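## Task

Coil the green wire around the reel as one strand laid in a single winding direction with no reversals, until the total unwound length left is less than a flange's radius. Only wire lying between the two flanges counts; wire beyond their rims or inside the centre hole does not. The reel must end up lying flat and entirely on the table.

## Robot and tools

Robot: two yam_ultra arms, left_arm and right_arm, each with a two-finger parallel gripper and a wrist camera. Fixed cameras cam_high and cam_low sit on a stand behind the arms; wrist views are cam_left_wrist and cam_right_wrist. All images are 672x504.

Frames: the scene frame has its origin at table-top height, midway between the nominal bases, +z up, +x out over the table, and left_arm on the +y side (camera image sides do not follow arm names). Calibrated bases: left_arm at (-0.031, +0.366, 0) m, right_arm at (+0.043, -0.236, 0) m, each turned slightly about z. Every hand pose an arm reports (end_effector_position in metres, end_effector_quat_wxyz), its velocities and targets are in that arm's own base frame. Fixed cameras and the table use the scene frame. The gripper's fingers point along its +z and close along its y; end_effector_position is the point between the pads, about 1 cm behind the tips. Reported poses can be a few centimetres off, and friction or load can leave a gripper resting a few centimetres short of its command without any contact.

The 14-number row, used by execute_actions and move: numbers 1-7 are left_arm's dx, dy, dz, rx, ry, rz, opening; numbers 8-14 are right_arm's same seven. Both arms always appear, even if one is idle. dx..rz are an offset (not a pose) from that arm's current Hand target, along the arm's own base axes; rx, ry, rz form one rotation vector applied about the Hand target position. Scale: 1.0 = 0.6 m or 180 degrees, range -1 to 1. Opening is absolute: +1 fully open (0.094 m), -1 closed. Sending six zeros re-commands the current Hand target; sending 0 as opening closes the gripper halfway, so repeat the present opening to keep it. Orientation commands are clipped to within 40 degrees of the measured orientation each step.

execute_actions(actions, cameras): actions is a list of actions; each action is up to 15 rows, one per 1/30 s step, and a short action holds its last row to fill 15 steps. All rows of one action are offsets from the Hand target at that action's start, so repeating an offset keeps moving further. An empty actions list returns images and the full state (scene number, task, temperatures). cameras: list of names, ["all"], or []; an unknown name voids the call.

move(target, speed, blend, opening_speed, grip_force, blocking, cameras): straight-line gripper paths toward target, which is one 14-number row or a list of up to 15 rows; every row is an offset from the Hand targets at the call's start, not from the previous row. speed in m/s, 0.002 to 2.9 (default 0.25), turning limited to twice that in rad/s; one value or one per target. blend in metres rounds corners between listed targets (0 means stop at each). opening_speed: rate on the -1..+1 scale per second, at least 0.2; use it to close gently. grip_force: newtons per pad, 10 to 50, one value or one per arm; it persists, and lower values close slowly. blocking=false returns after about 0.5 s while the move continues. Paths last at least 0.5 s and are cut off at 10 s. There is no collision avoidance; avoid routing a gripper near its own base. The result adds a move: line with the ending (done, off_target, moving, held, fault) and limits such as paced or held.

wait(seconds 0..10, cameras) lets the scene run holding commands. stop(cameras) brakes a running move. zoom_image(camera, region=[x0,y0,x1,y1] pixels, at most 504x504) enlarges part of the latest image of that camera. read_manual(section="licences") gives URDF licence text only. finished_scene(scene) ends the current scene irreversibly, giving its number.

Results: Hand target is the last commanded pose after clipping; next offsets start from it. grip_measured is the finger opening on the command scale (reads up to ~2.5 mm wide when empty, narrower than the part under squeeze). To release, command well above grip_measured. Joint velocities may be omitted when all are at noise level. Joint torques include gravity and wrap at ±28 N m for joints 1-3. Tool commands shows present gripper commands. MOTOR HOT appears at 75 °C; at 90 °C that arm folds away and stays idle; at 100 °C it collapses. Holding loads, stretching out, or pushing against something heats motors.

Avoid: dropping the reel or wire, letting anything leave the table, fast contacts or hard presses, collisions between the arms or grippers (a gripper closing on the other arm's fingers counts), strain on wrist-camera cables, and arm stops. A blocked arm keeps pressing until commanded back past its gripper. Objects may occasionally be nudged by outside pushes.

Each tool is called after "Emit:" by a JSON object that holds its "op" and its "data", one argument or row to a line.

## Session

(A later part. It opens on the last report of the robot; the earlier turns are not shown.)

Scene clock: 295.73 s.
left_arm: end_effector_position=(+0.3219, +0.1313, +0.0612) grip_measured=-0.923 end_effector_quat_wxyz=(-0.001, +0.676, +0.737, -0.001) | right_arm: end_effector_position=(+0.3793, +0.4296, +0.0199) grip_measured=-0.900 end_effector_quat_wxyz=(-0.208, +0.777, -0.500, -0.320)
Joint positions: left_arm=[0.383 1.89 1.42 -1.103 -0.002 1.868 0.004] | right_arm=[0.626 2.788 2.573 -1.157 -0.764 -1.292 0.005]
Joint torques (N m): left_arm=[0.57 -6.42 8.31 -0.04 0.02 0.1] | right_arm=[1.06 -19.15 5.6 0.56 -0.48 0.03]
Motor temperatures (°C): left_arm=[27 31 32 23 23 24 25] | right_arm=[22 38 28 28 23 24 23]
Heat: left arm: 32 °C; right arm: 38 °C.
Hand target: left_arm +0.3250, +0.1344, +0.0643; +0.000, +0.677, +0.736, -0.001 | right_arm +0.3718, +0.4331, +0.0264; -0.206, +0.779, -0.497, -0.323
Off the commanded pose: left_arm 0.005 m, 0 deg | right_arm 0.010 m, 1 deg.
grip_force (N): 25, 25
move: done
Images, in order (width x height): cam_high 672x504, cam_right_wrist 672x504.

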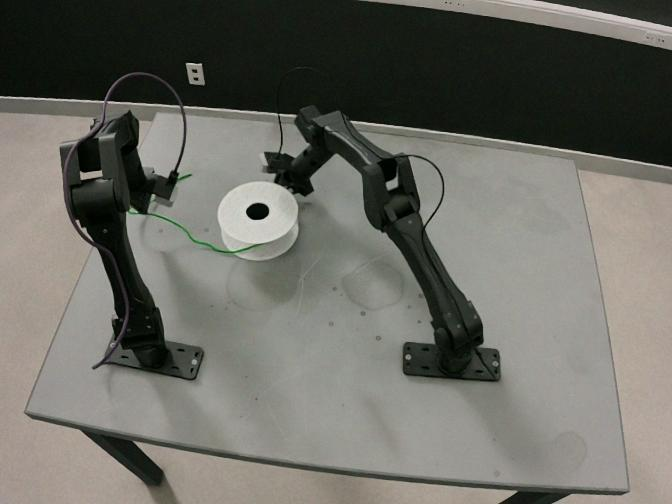

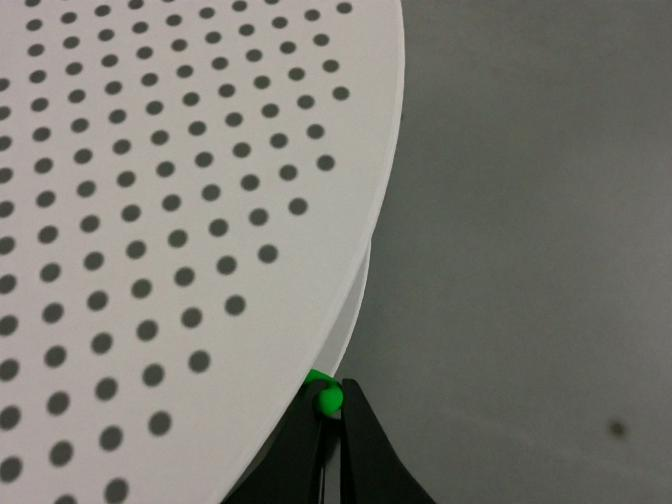

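Emit:
{"op": "move", "data": {
  "target": [
    [0,0,0.0,0,0,0,-0.93,0,0,0,0,0,0.0,-0.5],
    [0,0,0.0,0,0,0,-0.93,0.025,-0.065,0.075,0,0,0.0,-0.5]
  ],
  "speed": 0.08,
  "opening_speed": 0.8,
  "cameras": ["cam_right_wrist","cam_high"]
}}

Scene clock: 300.90 s.
left_arm: end_effector_position=(+0.3219, +0.1313, +0.0612) grip_measured=-0.923 end_effector_quat_wxyz=(-0.001, +0.676, +0.737, -0.001) | right_arm: end_effector_position=(+0.3863, +0.3924, +0.0535) grip_measured=-0.502 end_effector_quat_wxyz=(-0.192, +0.777, -0.506, -0.322)
Joint positions: left_arm=[0.383 1.89 1.42 -1.103 -0.002 1.868 0.004] | right_arm=[0.563 2.771 2.684 -1.38 -0.763 -1.382 0.023]
Joint torques (N m): left_arm=[0.55 -6.42 8.34 -0.04 0.02 0.1] | right_arm=[-0.27 -18.4 9.68 0.22 -0.64 -0.11]
Heat: left arm: 32 °C; right arm: 41 °C.
Hand target: left_arm +0.3250, +0.1344, +0.0643; +0.000, +0.677, +0.736, -0.001 | right_arm +0.3868, +0.3941, +0.0714; -0.206, +0.779, -0.497, -0.323
Off the commanded pose: left_arm 0.005 m, 0 deg | right_arm 0.018 m, 2 deg.
grip_force (N): 25, 25
move: off_target (right_arm)
Images, in order (width x height): cam_high 672x504, cam_right_wrist 672x504.

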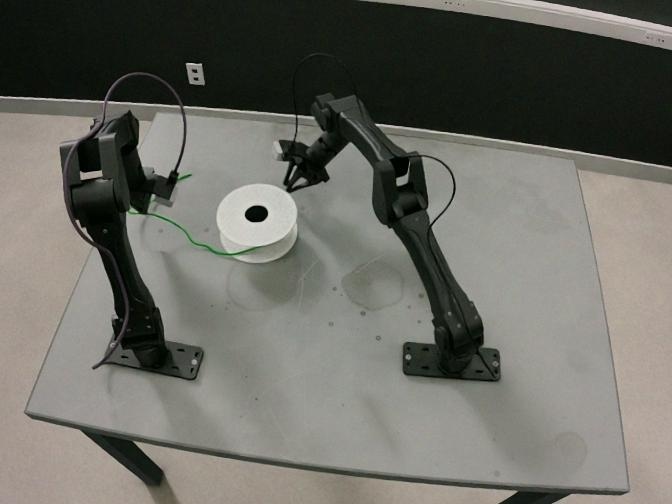

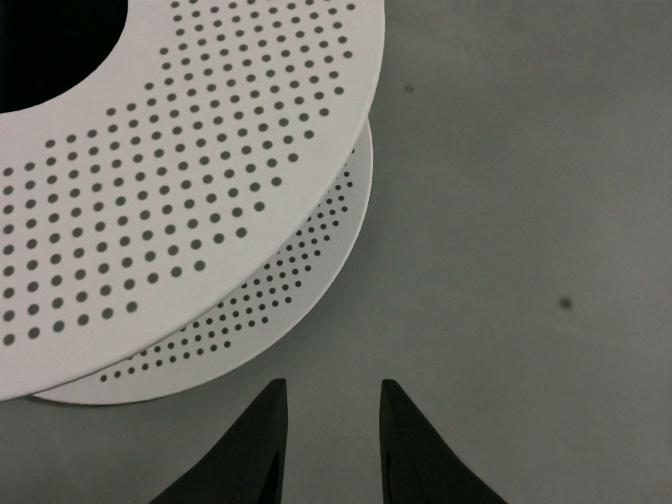

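Emit:
{"op": "move", "data": {
  "target": [
    [0,0,0.0,0,0,0,-0.93,0.0,-0.03,0.15,0,0,0.0,-0.85],
    [0,0,0.0,0,0,0,-0.93,-0.171,0.065,0.19,-0.2586,0.1073,-0.4975,-0.85]
  ],
  "speed": 0.2,
  "blend": [0.02,0],
  "cameras": ["cam_right_wrist","cam_high"]
}}

Scene clock: 309.43 s.
left_arm: end_effector_position=(+0.3219, +0.1313, +0.0612) grip_measured=-0.923 end_effector_quat_wxyz=(-0.001, +0.676, +0.737, -0.001) | right_arm: end_effector_position=(+0.2872, +0.4397, +0.1689) grip_measured=-0.848 end_effector_quat_wxyz=(+0.103, -0.174, +0.972, +0.119)
Joint positions: left_arm=[0.383 1.89 1.42 -1.103 -0.002 1.868 0.004] | right_arm=[0.985 2.511 2.825 -1.57 -0.015 0.633 0.007]
Joint torques (N m): left_arm=[0.55 -6.42 8.32 -0.04 0.02 0.11] | right_arm=[0.2 -18.7 5.79 0.68 0.12 0.08]
Motor temperatures (°C): left_arm=[27 31 32 23 23 24 25] | right_arm=[22 43 28 28 23 24 23]
Heat: left arm: 32 °C; right arm: 43 °C.
Hand target: left_arm +0.3250, +0.1344, +0.0643; +0.000, +0.677, +0.736, -0.001 | right_arm +0.2842, +0.4331, +0.1854; +0.000, -0.173, +0.985, +0.000
Off the commanded pose: left_arm 0.005 m, 0 deg | right_arm 0.018 m, 18 deg.
elbow stopped short (right arm): the move would have taken joint 3 (elbow) straighter than the controller allows.
joint sent to its limit (right arm) — joint 4 (wrist pitch), lower limit. The joint targets are off in orientation, not in position.
grip_force (N): 25, 25
move: off_target (right_arm)
Images, in order (width x height): cam_high 672x504, cam_right_wrist 672x504.

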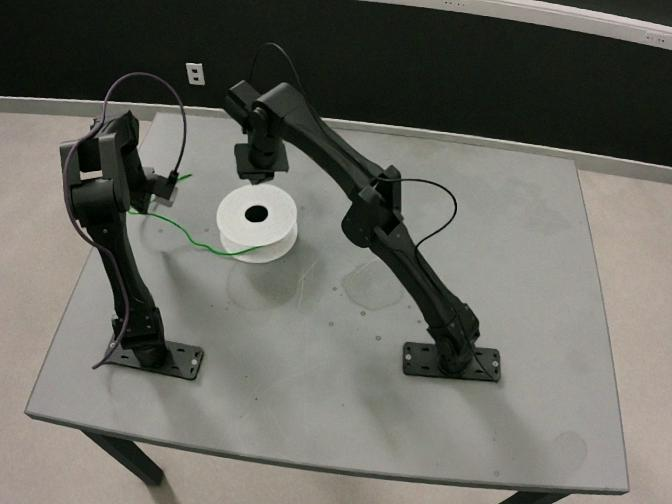

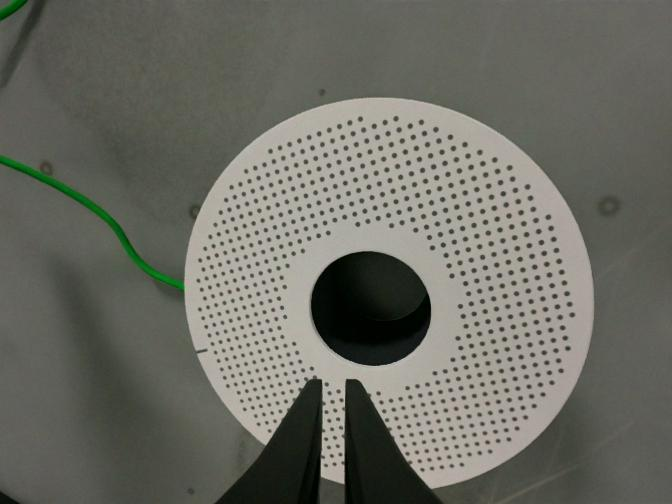

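Emit:
{"op": "move", "data": {
  "target": [
    [0,0,0.0,0,0,0,-0.93,0.0,-0.0,-0.13,0,0,0,-0.85]
  ],
  "speed": 0.15,
  "cameras": ["cam_right_wrist","cam_high"]
}}

Scene clock: 312.30 s.
left_arm: end_effector_position=(+0.3219, +0.1313, +0.0612) grip_measured=-0.923 end_effector_quat_wxyz=(-0.001, +0.676, +0.737, -0.001) | right_arm: end_effector_position=(+0.2856, +0.4372, +0.1202) grip_measured=-0.848 end_effector_quat_wxyz=(+0.064, -0.175, +0.979, +0.078)
Joint positions: left_arm=[0.383 1.89 1.42 -1.103 -0.002 1.868 0.004] | right_arm=[0.985 2.585 2.786 -1.57 -0.015 0.633 0.007]
Joint torques (N m): left_arm=[0.55 -6.42 8.32 -0.04 0.02 0.1] | right_arm=[0.29 -14.16 6.15 0.49 0.11 0.08]
Heat: left arm: 32 °C; right arm: 43 °C.
Hand target: left_arm +0.3250, +0.1344, +0.0643; +0.000, +0.677, +0.736, -0.001 | right_arm +0.2842, +0.4331, +0.1074; +0.000, -0.174, +0.985, +0.000
Off the commanded pose: left_arm 0.005 m, 0 deg | right_arm 0.014 m, 12 deg.
joint sent to its limit (right arm) — joint 4 (wrist pitch), lower limit. The joint targets are off in orientation, not in position.
grip_force (N): 25, 25
move: off_target (right_arm)
Images, in order (width x height): cam_high 672x504, cam_right_wrist 672x504.

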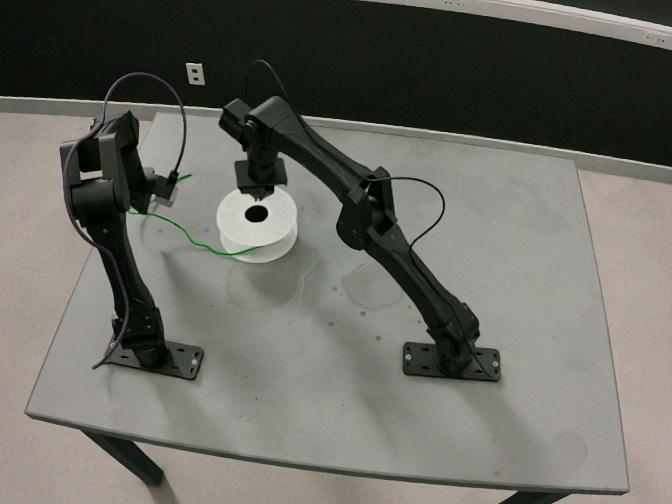

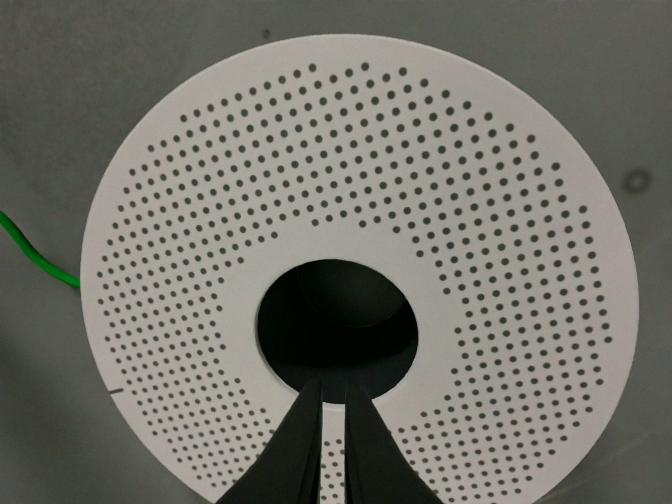

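Emit:
{"op": "move", "data": {
  "target": [
    [0,0,0.0,0,0,0,-0.93,0.01,0.01,-0.04,0,0,0,-0.85]
  ],
  "speed": 0.15,
  "cameras": ["cam_right_wrist"]
}}

Scene clock: 314.53 s.
left_arm: end_effector_position=(+0.3219, +0.1313, +0.0612) grip_measured=-0.923 end_effector_quat_wxyz=(-0.001, +0.676, +0.737, -0.001) | right_arm: end_effector_position=(+0.2877, +0.4403, +0.0878) grip_measured=-0.848 end_effector_quat_wxyz=(+0.047, -0.175, +0.982, +0.060)
Joint positions: left_arm=[0.383 1.89 1.42 -1.103 -0.002 1.868 0.004] | right_arm=[0.985 2.669 2.822 -1.571 -0.015 0.633 0.007]
Joint torques (N m): left_arm=[0.57 -6.41 8.32 -0.04 0.02 0.1] | right_arm=[-0.16 -14.38 9.18 0.39 0.12 0.04]
Heat: left arm: 32 °C; right arm: 43 °C.
Hand target: left_arm +0.3250, +0.1344, +0.0643; +0.000, +0.677, +0.736, -0.001 | right_arm +0.2902, +0.4391, +0.0835; +0.000, -0.174, +0.985, +0.000
Off the commanded pose: left_arm 0.005 m, 0 deg | right_arm 0.005 m, 9 deg.
joint sent to its limit (right arm) — joint 4 (wrist pitch), lower limit. The joint targets are off in orientation, not in position.
grip_force (N): 25, 25
move: off_target (right_arm)
Images, in order (width x height): cam_right_wrist 672x504.

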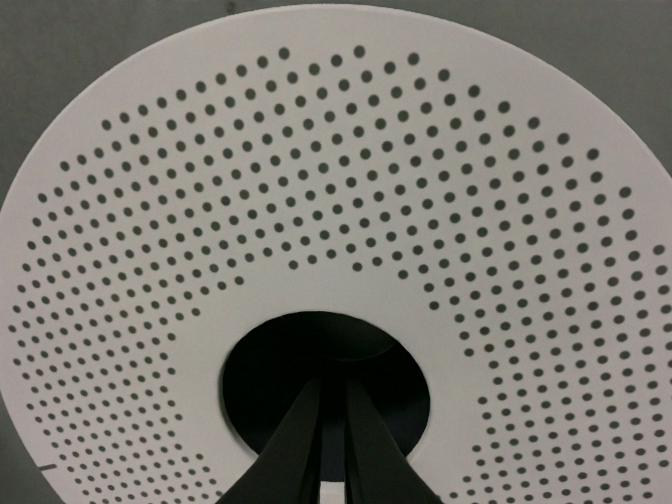

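Emit:
{"op": "move", "data": {
  "target": [
    [0,0,0.0,0,0,0,-0.93,-0.01,0.003,-0.06,0,0,0,-0.85]
  ],
  "speed": 0.08,
  "cameras": ["cam_right_wrist","cam_high"]
}}

Scene clock: 316.97 s.
left_arm: end_effector_position=(+0.3219, +0.1313, +0.0612) grip_measured=-0.923 end_effector_quat_wxyz=(-0.001, +0.676, +0.737, -0.001) | right_arm: end_effector_position=(+0.2844, +0.4405, +0.0538) grip_measured=-0.848 end_effector_quat_wxyz=(+0.026, -0.175, +0.984, +0.038)
Joint positions: left_arm=[0.383 1.89 1.42 -1.103 -0.002 1.868 0.004] | right_arm=[0.99 2.743 2.835 -1.572 -0.015 0.64 0.007]
Joint torques (N m): left_arm=[0.55 -6.42 8.32 -0.04 0.02 0.09] | right_arm=[0.54 -14.37 9.39 0.28 0.13 0.08]
Heat: left arm: 32 °C; right arm: 43 °C.
Hand target: left_arm +0.3250, +0.1344, +0.0643; +0.000, +0.677, +0.736, -0.001 | right_arm +0.2844, +0.4409, +0.0475; +0.000, -0.173, +0.985, +0.000
Off the commanded pose: left_arm 0.005 m, 0 deg | right_arm 0.006 m, 5 deg.
joint sent to its limit (right arm) — joint 4 (wrist pitch), lower limit. The joint targets are off in orientation, not in position.
grip_force (N): 25, 25
move: off_target (right_arm)
Images, in order (width x height): cam_high 672x504, cam_right_wrist 672x504.

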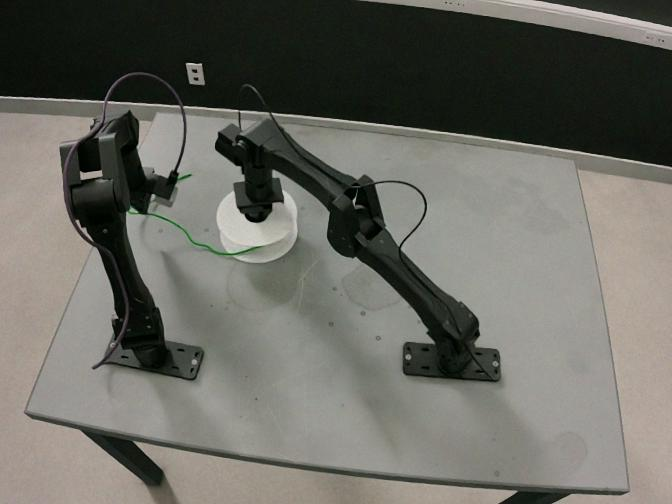

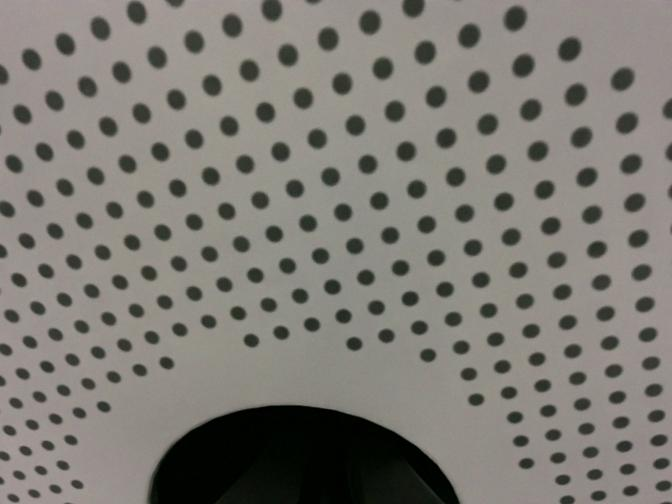

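Emit:
{"op": "move", "data": {
  "target": [
    [-0.03,-0.11,0.0,0,0,0,-0.93,-0.04,-0.12,0,0,0,0,-0.85]
  ],
  "speed": 0.05,
  "cameras": ["cam_right_wrist","cam_high"]
}}

Scene clock: 319.63 s.
left_arm: end_effector_position=(+0.3050, +0.0704, +0.0560) grip_measured=-0.923 end_effector_quat_wxyz=(-0.011, +0.678, +0.735, -0.014) | right_arm: end_effector_position=(+0.2566, +0.3750, +0.0402) grip_measured=-0.849 end_effector_quat_wxyz=(-0.009, -0.173, +0.985, +0.002)
Joint positions: left_arm=[0.222 1.798 1.279 -1.086 -0.002 1.711 0.004] | right_arm=[0.962 2.349 2.047 -1.278 -0.015 0.615 0.007]
Joint torques (N m): left_arm=[-0.44 -8.88 5 0.11 0.03 -0.04] | right_arm=[-0.75 -16.79 5.53 0.19 0.12 -0.11]
Heat: left arm: 32 °C; right arm: 43 °C.
Hand target: left_arm +0.3070, +0.0684, +0.0643; +0.000, +0.677, +0.736, -0.001 | right_arm +0.2602, +0.3689, +0.0474; +0.000, -0.174, +0.985, +0.000
Off the commanded pose: left_arm 0.009 m, 2 deg | right_arm 0.010 m, 1 deg.
grip_force (N): 25, 25
move: done
Images, in order (width x height): cam_high 672x504, cam_right_wrist 672x504.

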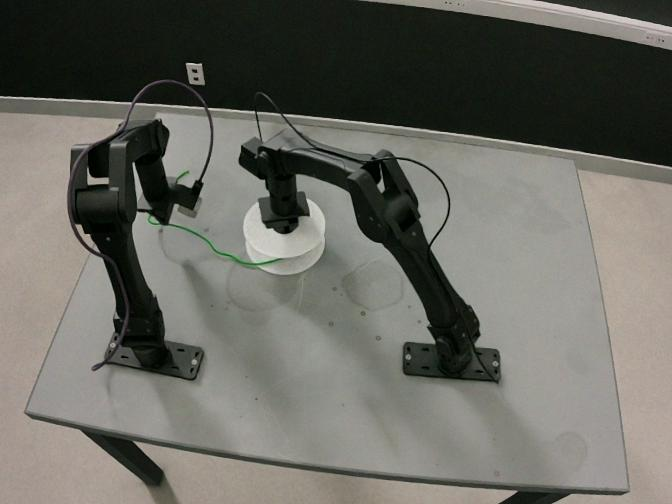

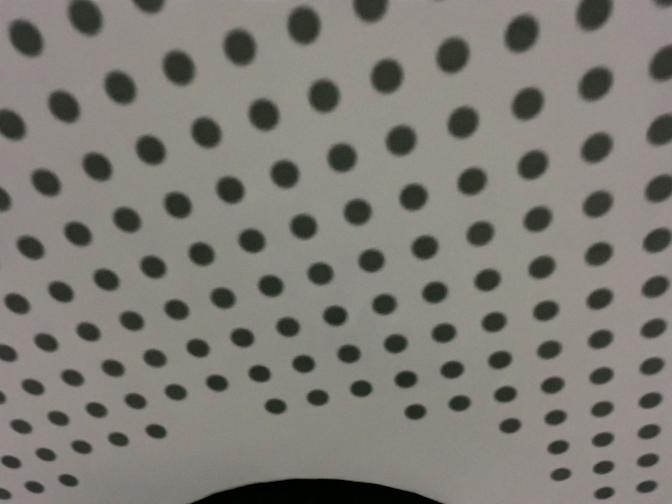

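Emit:
{"op": "move", "data": {
  "target": [
    [-0.02,0.03,0.02,0,0,0,-0.93,-0.006,0.01,0.01,0,0,0,-0.1]
  ],
  "speed": 0.05,
  "opening_speed": 0.4,
  "cameras": ["cam_right_wrist","cam_high","cam_left_wrist"]
}}

Emit:
{"op": "move", "data": {
  "target": [
    [0,-0.1,0.02,0,0,0,-0.93,0,0,0,0,0,0.556,-0.1]
  ],
  "speed": 0.3,
  "cameras": ["all"]
}}

Scene clock: 323.90 s.
left_arm: end_effector_position=(+0.2986, +0.0855, +0.0671) grip_measured=-0.923 end_effector_quat_wxyz=(-0.005, +0.677, +0.736, -0.006) | right_arm: end_effector_position=(+0.2574, +0.3756, +0.0650) grip_measured=-0.120 end_effector_quat_wxyz=(+0.004, -0.173, +0.985, +0.013)
Joint positions: left_arm=[0.274 1.76 1.279 -1.105 -0.002 1.761 0.004] | right_arm=[0.963 2.309 2.075 -1.314 -0.013 0.616 0.041]
Joint torques (N m): left_arm=[0.65 -8.57 5.5 -0.07 0.02 0.1] | right_arm=[0.58 -12.27 6.94 0.29 0.09 0.03]
Heat: left arm: 32 °C; right arm: 43 °C.
Hand target: left_arm +0.2950, +0.0864, +0.0763; +0.000, +0.677, +0.736, -0.001 | right_arm +0.2566, +0.3749, +0.0534; +0.000, -0.174, +0.985, +0.000
Off the commanded pose: left_arm 0.010 m, 1 deg | right_arm 0.012 m, 2 deg.
grip_force (N): 25, 25
move: off_target (right_arm)
Images, in order (width x height): cam_high 672x504, cam_left_wrist 672x504, cam_right_wrist 672x504.

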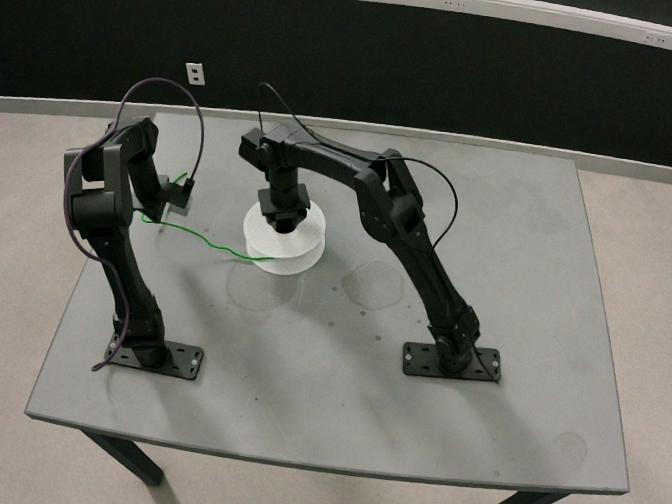

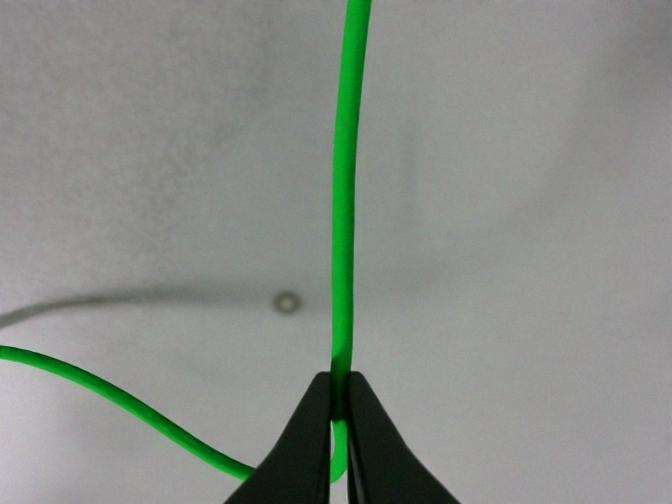

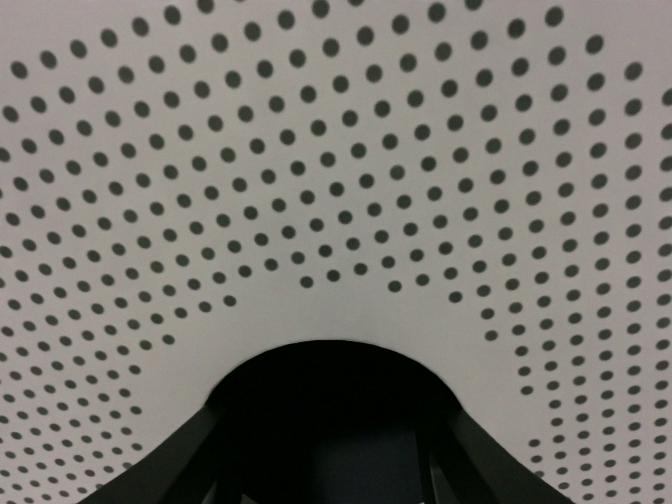

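Scene clock: 327.67 s.
left_arm: end_effector_position=(+0.2986, +0.0296, +0.0797) grip_measured=-0.923 end_effector_quat_wxyz=(-0.006, +0.677, +0.736, -0.005) | right_arm: end_effector_position=(+0.2580, +0.3763, +0.0666) grip_measured=-0.111 end_effector_quat_wxyz=(-0.014, +0.858, -0.514, -0.005)
Joint positions: left_arm=[0.094 1.71 1.271 -1.146 -0.002 1.581 0.004] | right_arm=[0.963 2.307 2.078 -1.314 -0.012 -1.1 0.042]
Joint torques (N m): left_arm=[-0.59 -8.25 5.44 -0.07 0.03 -0.04] | right_arm=[0.39 -12.22 6.46 0.35 0.09 -0.31]
Heat: left arm: 32 °C; right arm: 42 °C.
Hand target: left_arm +0.2950, +0.0264, +0.0883; +0.000, +0.677, +0.736, -0.001 | right_arm +0.2566, +0.3749, +0.0534; +0.000, +0.866, -0.499, +0.000
Off the commanded pose: left_arm 0.010 m, 1 deg | right_arm 0.013 m, 3 deg.
grip_force (N): 25, 25
move: off_target (right_arm)

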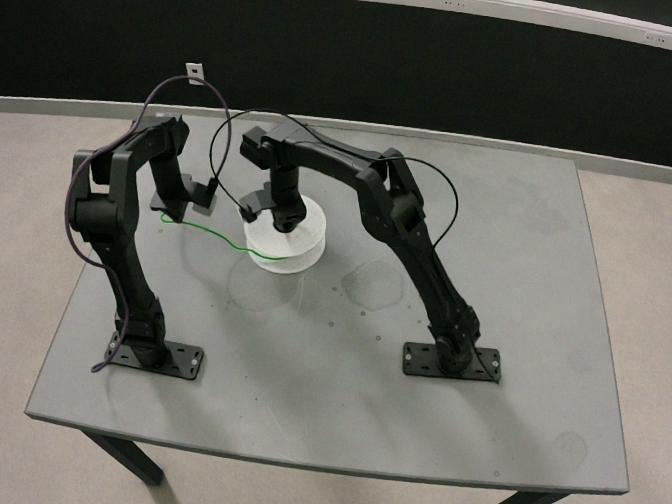

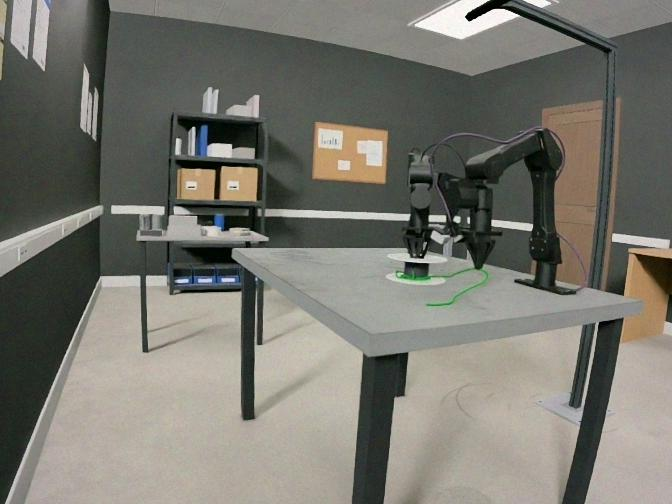

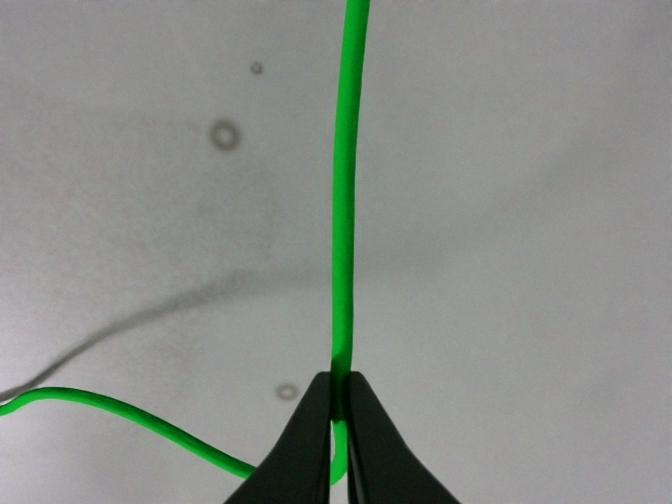

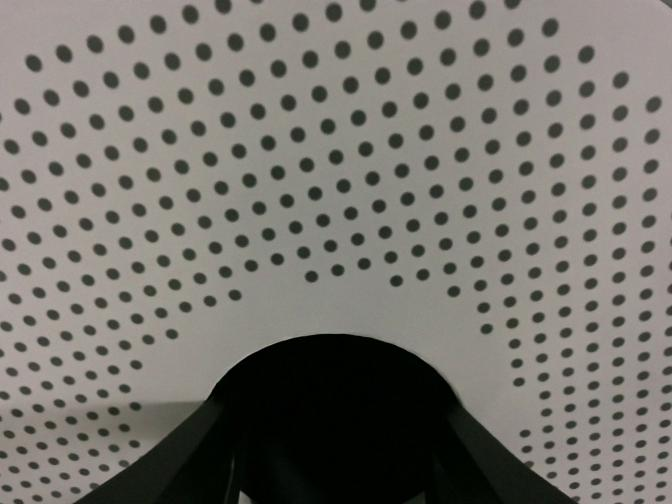

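Emit:
{"op": "move", "data": {
  "target": [
    [0,0.03,0,0,0,0,-0.93,0,0,0,0,0,0,-0.1]
  ],
  "speed": 0.06,
  "cameras": ["cam_high"]
}}

Emit:
{"op": "zoom_image", "data": {
  "camera": "cam_high",
  "region": [130, 160, 350, 300]
}}

Scene clock: 329.50 s.
left_arm: end_effector_position=(+0.2966, +0.0431, +0.0797) grip_measured=-0.923 end_effector_quat_wxyz=(-0.006, +0.676, +0.737, -0.005) | right_arm: end_effector_position=(+0.2580, +0.3763, +0.0666) grip_measured=-0.111 end_effector_quat_wxyz=(-0.014, +0.858, -0.513, -0.005)
Joint positions: left_arm=[0.14 1.71 1.271 -1.148 -0.002 1.625 0.004] | right_arm=[0.963 2.307 2.078 -1.314 -0.012 -1.101 0.042]
Joint torques (N m): left_arm=[0.8 -7.65 6.26 -0.08 0.03 0.08] | right_arm=[0.49 -12.18 6.49 0.33 0.09 -0.3]
Heat: left arm: 32 °C; right arm: 42 °C.
Hand target: left_arm +0.2950, +0.0444, +0.0883; +0.000, +0.677, +0.736, -0.001 | right_arm +0.2566, +0.3749, +0.0534; +0.000, +0.866, -0.499, +0.000
Off the commanded pose: left_arm 0.009 m, 1 deg | right_arm 0.013 m, 3 deg.
grip_force (N): 25, 25
move: off_target (right_arm)
Images, in order (width x height): cam_high 672x504.

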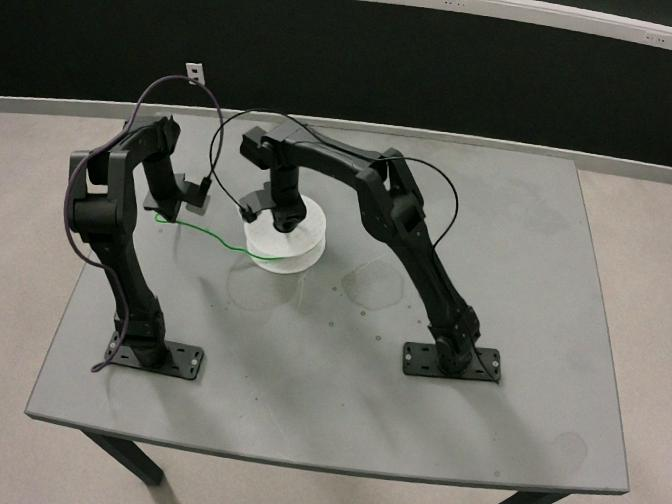

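Scaled by 2.291 from the camera's 672x504 image, which has a finer 960x720 frame.

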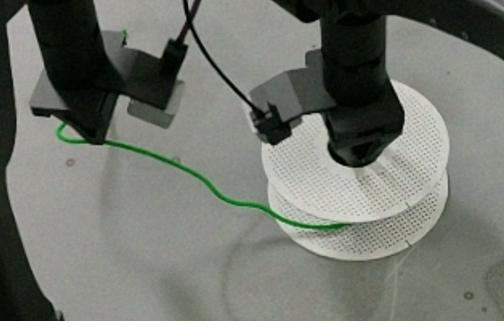

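Emit:
{"op": "move", "data": {
  "target": [
    [0,0,0,0,0,0,-0.93,0,0,0,0,0,0,-0.85],
    [0,0,0,0,0,0,-0.93,0,0,0.09,0,0,0,-0.85],
    [0,0,0,0,0,0,-0.93,0,0,0.09,0,0,-0.47,-0.85],
    [0,0,0,0,0,0,-0.93,0,0,0.09,0,0,-0.94,-0.85]
  ],
  "speed": 0.4,
  "blend": [0,0.01,0.02,0],
  "cameras": ["cam_right_wrist","cam_high"]
}}

Scene clock: 338.10 s.
left_arm: end_effector_position=(+0.2966, +0.0431, +0.0797) grip_measured=-0.923 end_effector_quat_wxyz=(-0.006, +0.676, +0.736, -0.005) | right_arm: end_effector_position=(+0.2581, +0.3746, +0.1121) grip_measured=-0.848 end_effector_quat_wxyz=(-0.001, +0.414, +0.910, +0.011)
Joint positions: left_arm=[0.14 1.71 1.271 -1.148 -0.002 1.626 0.004] | right_arm=[0.963 2.338 2.313 -1.524 -0.006 1.817 0.007]
Joint torques (N m): left_arm=[0.59 -7.65 6.27 -0.08 0.02 0.09] | right_arm=[0.43 -12.26 9.36 0.02 0.01 0.06]
Heat: left arm: 32 °C; right arm: 42 °C.
Hand target: left_arm +0.2950, +0.0444, +0.0883; +0.000, +0.677, +0.736, -0.001 | right_arm +0.2567, +0.3750, +0.1075; +0.000, +0.416, +0.909, +0.000
Off the commanded pose: left_arm 0.009 m, 1 deg | right_arm 0.005 m, 1 deg.
grip_force (N): 25, 25
move: done
Images, in order (width x height): cam_high 672x504, cam_right_wrist 672x504.

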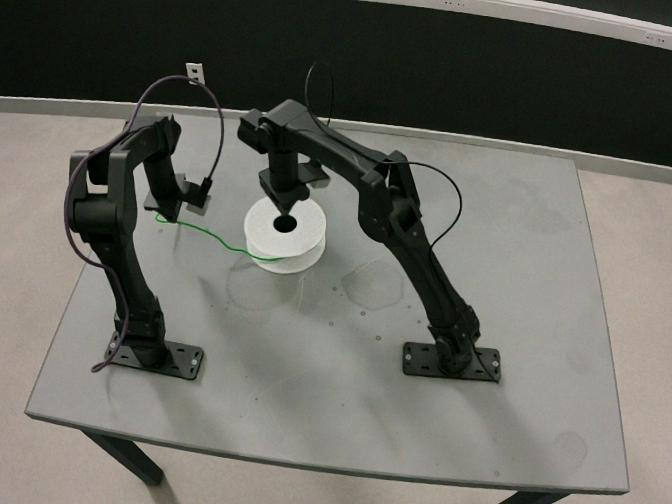

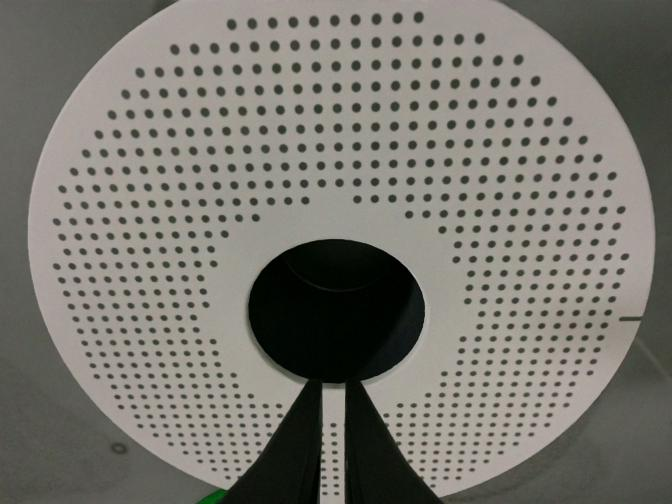

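Emit:
{"op": "move", "data": {
  "target": [
    [0,0,0.03,0,0,0,-0.93,0,0,-0.112,0,0,0,-0.85],
    [0,0,0.03,0,0,0,-0.93,0,0,-0.108,0,0,0,-0.1]
  ],
  "speed": 0.1,
  "opening_speed": 0.5,
  "cameras": ["cam_right_wrist","cam_high"]
}}

Emit:
{"op": "zoom_image", "data": {
  "camera": "cam_high",
  "region": [130, 160, 350, 300]
}}

Scene clock: 343.27 s.
left_arm: end_effector_position=(+0.2910, +0.0423, +0.0907) grip_measured=-0.923 end_effector_quat_wxyz=(-0.014, +0.676, +0.736, -0.016) | right_arm: end_effector_position=(+0.2591, +0.3760, +0.0646) grip_measured=-0.121 end_effector_quat_wxyz=(+0.001, +0.417, +0.909, +0.020)
Joint positions: left_arm=[0.14 1.706 1.311 -1.217 -0.002 1.626 0.004] | right_arm=[0.963 2.293 2.045 -1.283 -0.006 1.823 0.041]
Joint torques (N m): left_arm=[0.58 -8.12 8.28 -0.13 0.02 0.1] | right_arm=[0.44 -10.91 6.02 0.44 0.02 0.01]
Heat: left arm: 32 °C; right arm: 41 °C.
Hand target: left_arm +0.2950, +0.0444, +0.1063; +0.000, +0.677, +0.736, -0.001 | right_arm +0.2567, +0.3749, +0.0427; +0.000, +0.416, +0.910, +0.000
Off the commanded pose: left_arm 0.016 m, 2 deg | right_arm 0.022 m, 2 deg.
grip_force (N): 25, 25
move: off_target (left_arm, right_arm)
Images, in order (width x height): cam_high 672x504, cam_right_wrist 672x504.

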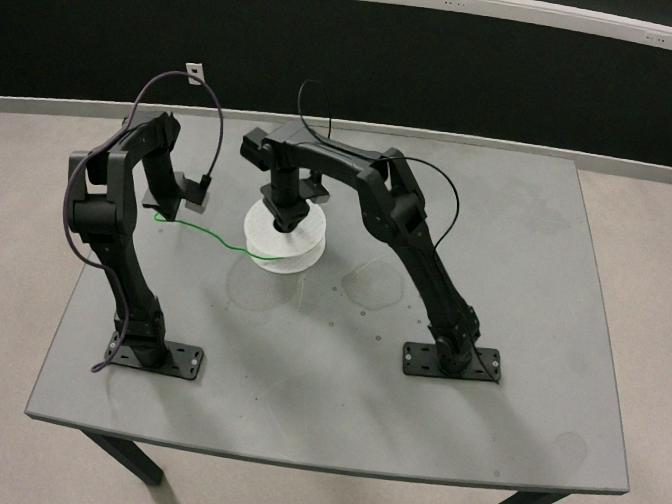

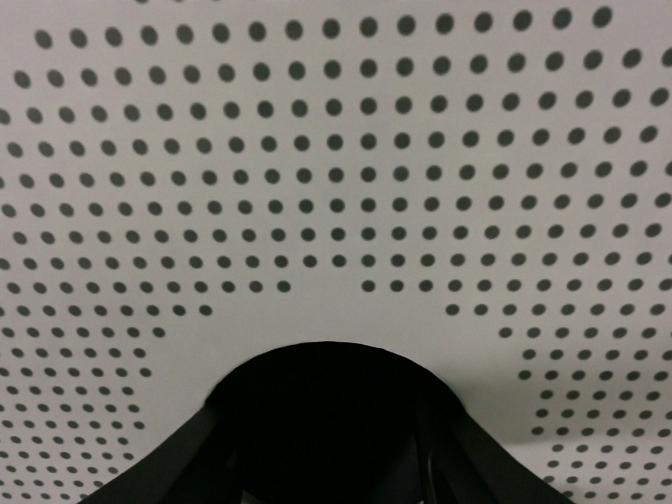

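Scaled by 2.291 from the camera's 672x504 image, which has a finer 960x720 frame.

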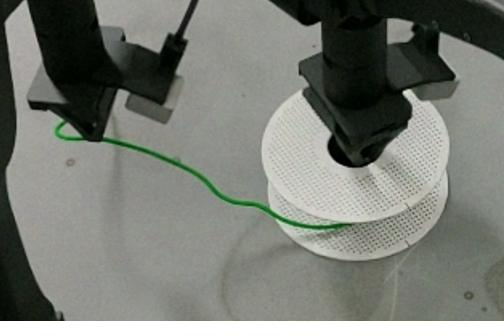

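Emit:
{"op": "move", "data": {
  "target": [
    [0,0.02,-0.12,0,0,0,-0.93,0,0,0,0,0,0,-0.1],
    [0,0.02,-0.12,0,0,0,-0.5,0,0,0,0,0,0,-0.1],
    [0,0.06,0.12,0,0,0,-0.5,0,0,0,0,0,0,-0.1],
    [0.0,0.25,0.15,0,0,0,-0.5,0,0,0,0,0,0,-0.1]
  ],
  "speed": 0.2,
  "blend": [0,0,0.02,0],
  "cameras": ["cam_left_wrist","cam_high"]
}}

Scene clock: 348.93 s.
left_arm: end_effector_position=(+0.2936, +0.1949, +0.1936) grip_measured=-0.502 end_effector_quat_wxyz=(+0.006, +0.673, +0.739, +0.033) | right_arm: end_effector_position=(+0.2591, +0.3760, +0.0646) grip_measured=-0.121 end_effector_quat_wxyz=(+0.001, +0.417, +0.909, +0.020)
Joint positions: left_arm=[0.581 1.855 1.902 -1.552 -0.005 2.059 0.023] | right_arm=[0.963 2.293 2.045 -1.283 -0.006 1.823 0.041]
Joint torques (N m): left_arm=[0.01 -6.04 8.1 0.04 0.06 0.11] | right_arm=[0.46 -10.93 5.96 0.46 0.04 0.05]
Heat: left arm: 32 °C; right arm: 40 °C.
Hand target: left_arm +0.2950, +0.1944, +0.1963; +0.000, +0.677, +0.736, -0.001 | right_arm +0.2567, +0.3749, +0.0427; +0.000, +0.416, +0.910, +0.000
Off the commanded pose: left_arm 0.003 m, 4 deg | right_arm 0.022 m, 2 deg.
joint sent to its limit (left arm) — joint 4 (wrist pitch), lower limit. The joint targets are off in orientation, not in position.
grip_force (N): 25, 25
move: off_target (left_arm, right_arm)
Images, in order (width x height): cam_high 672x504, cam_left_wrist 672x504.

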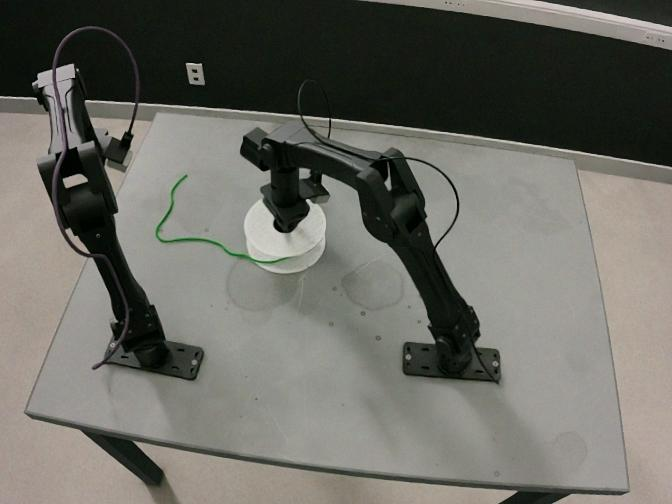

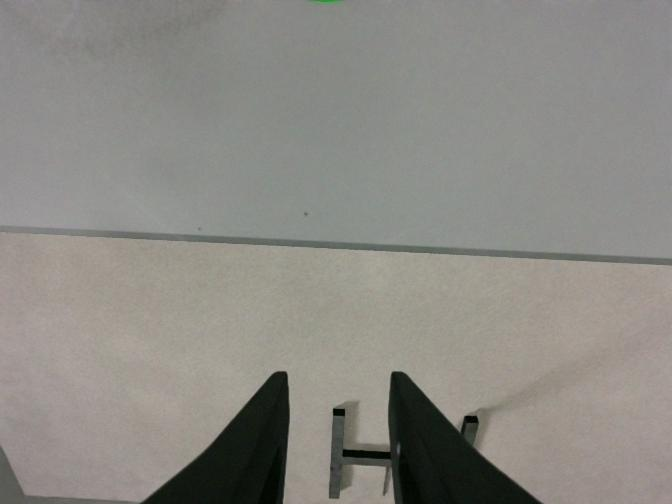

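Emit:
{"op": "move", "data": {
  "target": [
    [0,-0.1,0,0,0,0,-0.5,0,0,0,0,0,0,-0.1],
    [0.1,-0.3,0,0,0,0.472,-0.5,0,0,0,0,0,0,-0.1]
  ],
  "speed": 0.25,
  "blend": [0.03,0],
  "cameras": ["cam_left_wrist","cam_high"]
}}

Scene clock: 355.57 s.
left_arm: end_effector_position=(+0.3512, +0.0169, +0.1923) grip_measured=-0.502 end_effector_quat_wxyz=(+0.027, +0.004, +1.000, +0.003) | right_arm: end_effector_position=(+0.2591, +0.3760, +0.0646) grip_measured=-0.121 end_effector_quat_wxyz=(+0.001, +0.417, +0.909, +0.020)
Joint positions: left_arm=[0.043 1.863 1.908 -1.561 -0.003 0.052 0.023] | right_arm=[0.963 2.293 2.045 -1.283 -0.006 1.823 0.041]
Joint torques (N m): left_arm=[-0.44 -6.2 8.27 0.12 0.04 -0.09] | right_arm=[0.43 -10.85 5.97 0.45 0.04 0.03]
Heat: left arm: 32 °C; right arm: 40 °C.
Hand target: left_arm +0.3550, +0.0144, +0.1962; +0.000, +0.003, +1.000, +0.000 | right_arm +0.2567, +0.3749, +0.0427; +0.000, +0.416, +0.910, +0.000
Off the commanded pose: left_arm 0.006 m, 3 deg | right_arm 0.022 m, 2 deg.
joint sent to its limit (left arm) — joint 4 (wrist pitch), lower limit. The joint targets are off in orientation, not in position.
grip_force (N): 25, 25
move: off_target (left_arm, right_arm)
Images, in order (width x height): cam_high 672x504, cam_left_wrist 672x504.

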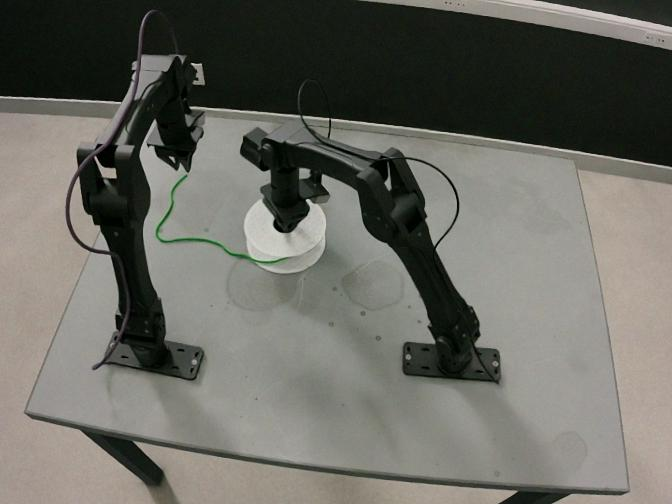

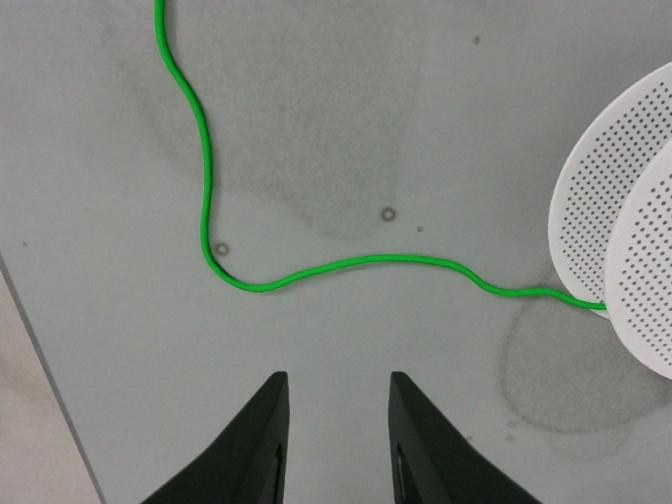

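Emit:
{"op": "move", "data": {
  "target": [
    [0.115,0.155,-0.16,0,0,0.08,-0.5,0,0,0,0,0,0,-0.1]
  ],
  "speed": 0.2,
  "cameras": ["cam_left_wrist"]
}}

Scene clock: 358.03 s.
left_arm: end_effector_position=(+0.4174, +0.1053, +0.0955) grip_measured=-0.502 end_effector_quat_wxyz=(-0.012, -0.118, +0.993, -0.001) | right_arm: end_effector_position=(+0.2591, +0.3760, +0.0646) grip_measured=-0.121 end_effector_quat_wxyz=(+0.001, +0.417, +0.909, +0.020)
Joint positions: left_arm=[0.245 2.248 2.094 -1.441 -0.001 0.008 0.023] | right_arm=[0.963 2.293 2.045 -1.283 -0.006 1.823 0.041]
Joint torques (N m): left_arm=[0.1 -9.39 8.32 0.1 0.01 -0.05] | right_arm=[0.43 -10.88 5.98 0.44 0.01 0.02]
Heat: left arm: 32 °C; right arm: 39 °C.
Hand target: left_arm +0.4240, +0.1074, +0.1004; +0.001, -0.123, +0.992, +0.000 | right_arm +0.2567, +0.3749, +0.0427; +0.000, +0.416, +0.910, +0.000
Off the commanded pose: left_arm 0.008 m, 2 deg | right_arm 0.022 m, 2 deg.
grip_force (N): 25, 25
move: off_target (right_arm)
Images, in order (width x height): cam_left_wrist 672x504.

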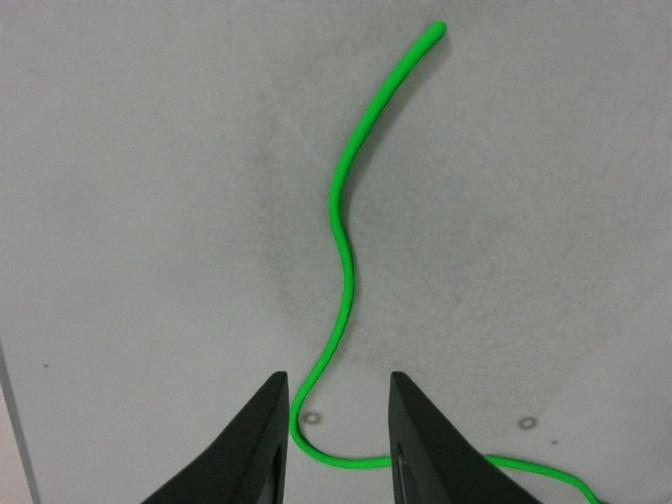

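Emit:
{"op": "move", "data": {
  "target": [
    [0.122,-0.014,-0.08,0,0,-0.217,-0.3,0,0,0,0,0,0,-0.1]
  ],
  "speed": 0.15,
  "cameras": ["cam_left_wrist"]
}}

Scene clock: 362.87 s.
left_arm: end_effector_position=(+0.4945, +0.1031, +0.0525) grip_measured=-0.302 end_effector_quat_wxyz=(+0.012, +0.208, +0.978, +0.006) | right_arm: end_effector_position=(+0.2591, +0.3760, +0.0646) grip_measured=-0.121 end_effector_quat_wxyz=(+0.001, +0.417, +0.909, +0.020)
Joint positions: left_arm=[0.203 2.666 2.68 -1.559 -0.001 0.622 0.033] | right_arm=[0.963 2.293 2.045 -1.283 -0.006 1.823 0.041]
Joint torques (N m): left_arm=[-0.69 -10.61 8.24 0.05 0.01 0.11] | right_arm=[0.46 -10.95 5.97 0.46 0.03 0]
Heat: left arm: 33 °C; right arm: 39 °C.
Hand target: left_arm +0.4972, +0.0990, +0.0523; +0.000, +0.216, +0.976, +0.000 | right_arm +0.2567, +0.3749, +0.0427; +0.000, +0.416, +0.910, +0.000
Off the commanded pose: left_arm 0.005 m, 2 deg | right_arm 0.022 m, 2 deg.
joint sent to its limit (left arm) — joint 4 (wrist pitch), lower limit. The joint targets still meet the commanded pose.
grip_force (N): 25, 25
move: off_target (right_arm)
Images, in order (width x height): cam_left_wrist 672x504.

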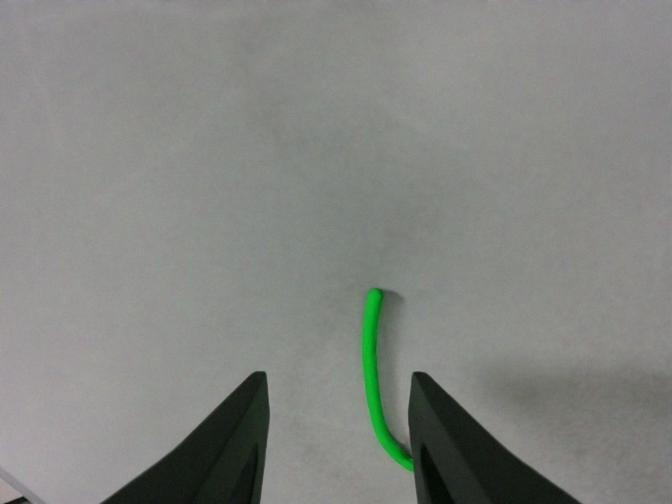

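Emit:
{"op": "move", "data": {
  "target": [
    [-0.023,-0.01,-0.07,0,0,0,-0.3,0,0,0,0,0,0,-0.1],
    [-0.023,-0.01,-0.07,0,0,0,-0.93,0,0,0,0,0,0,-0.1],
    [-0.033,-0.01,0.03,0,0,0,-0.93,0,0,0,0,0,0,-0.1]
  ],
  "speed": 0.08,
  "opening_speed": 0.7,
  "cameras": ["cam_left_wrist"]
}}

Scene clock: 369.17 s.
left_arm: end_effector_position=(+0.4746, +0.0953, +0.0632) grip_measured=-0.923 end_effector_quat_wxyz=(-0.008, +0.213, +0.977, +0.001) | right_arm: end_effector_position=(+0.2591, +0.3760, +0.0646) grip_measured=-0.121 end_effector_quat_wxyz=(+0.001, +0.417, +0.909, +0.020)
Joint positions: left_arm=[0.193 2.558 2.516 -1.542 -0.008 0.623 0.004] | right_arm=[0.963 2.293 2.045 -1.283 -0.006 1.823 0.041]
Joint torques (N m): left_arm=[-0.17 -11.3 8.29 -0.02 0.11 0.04] | right_arm=[0.43 -10.96 6.02 0.46 0.05 0.04]
Heat: left arm: 35 °C; right arm: 39 °C.
Hand target: left_arm +0.4773, +0.0931, +0.0703; +0.000, +0.216, +0.976, +0.000 | right_arm +0.2567, +0.3749, +0.0427; +0.000, +0.416, +0.910, +0.000
Off the commanded pose: left_arm 0.008 m, 1 deg | right_arm 0.022 m, 2 deg.
grip_force (N): 25, 25
move: off_target (right_arm)
Images, in order (width x height): cam_left_wrist 672x504.

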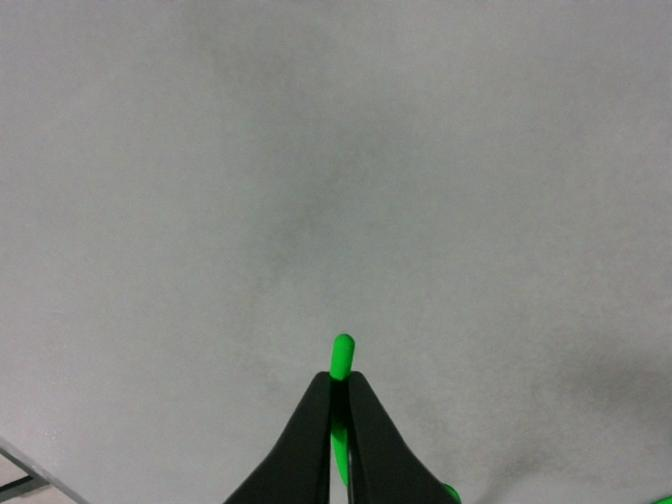

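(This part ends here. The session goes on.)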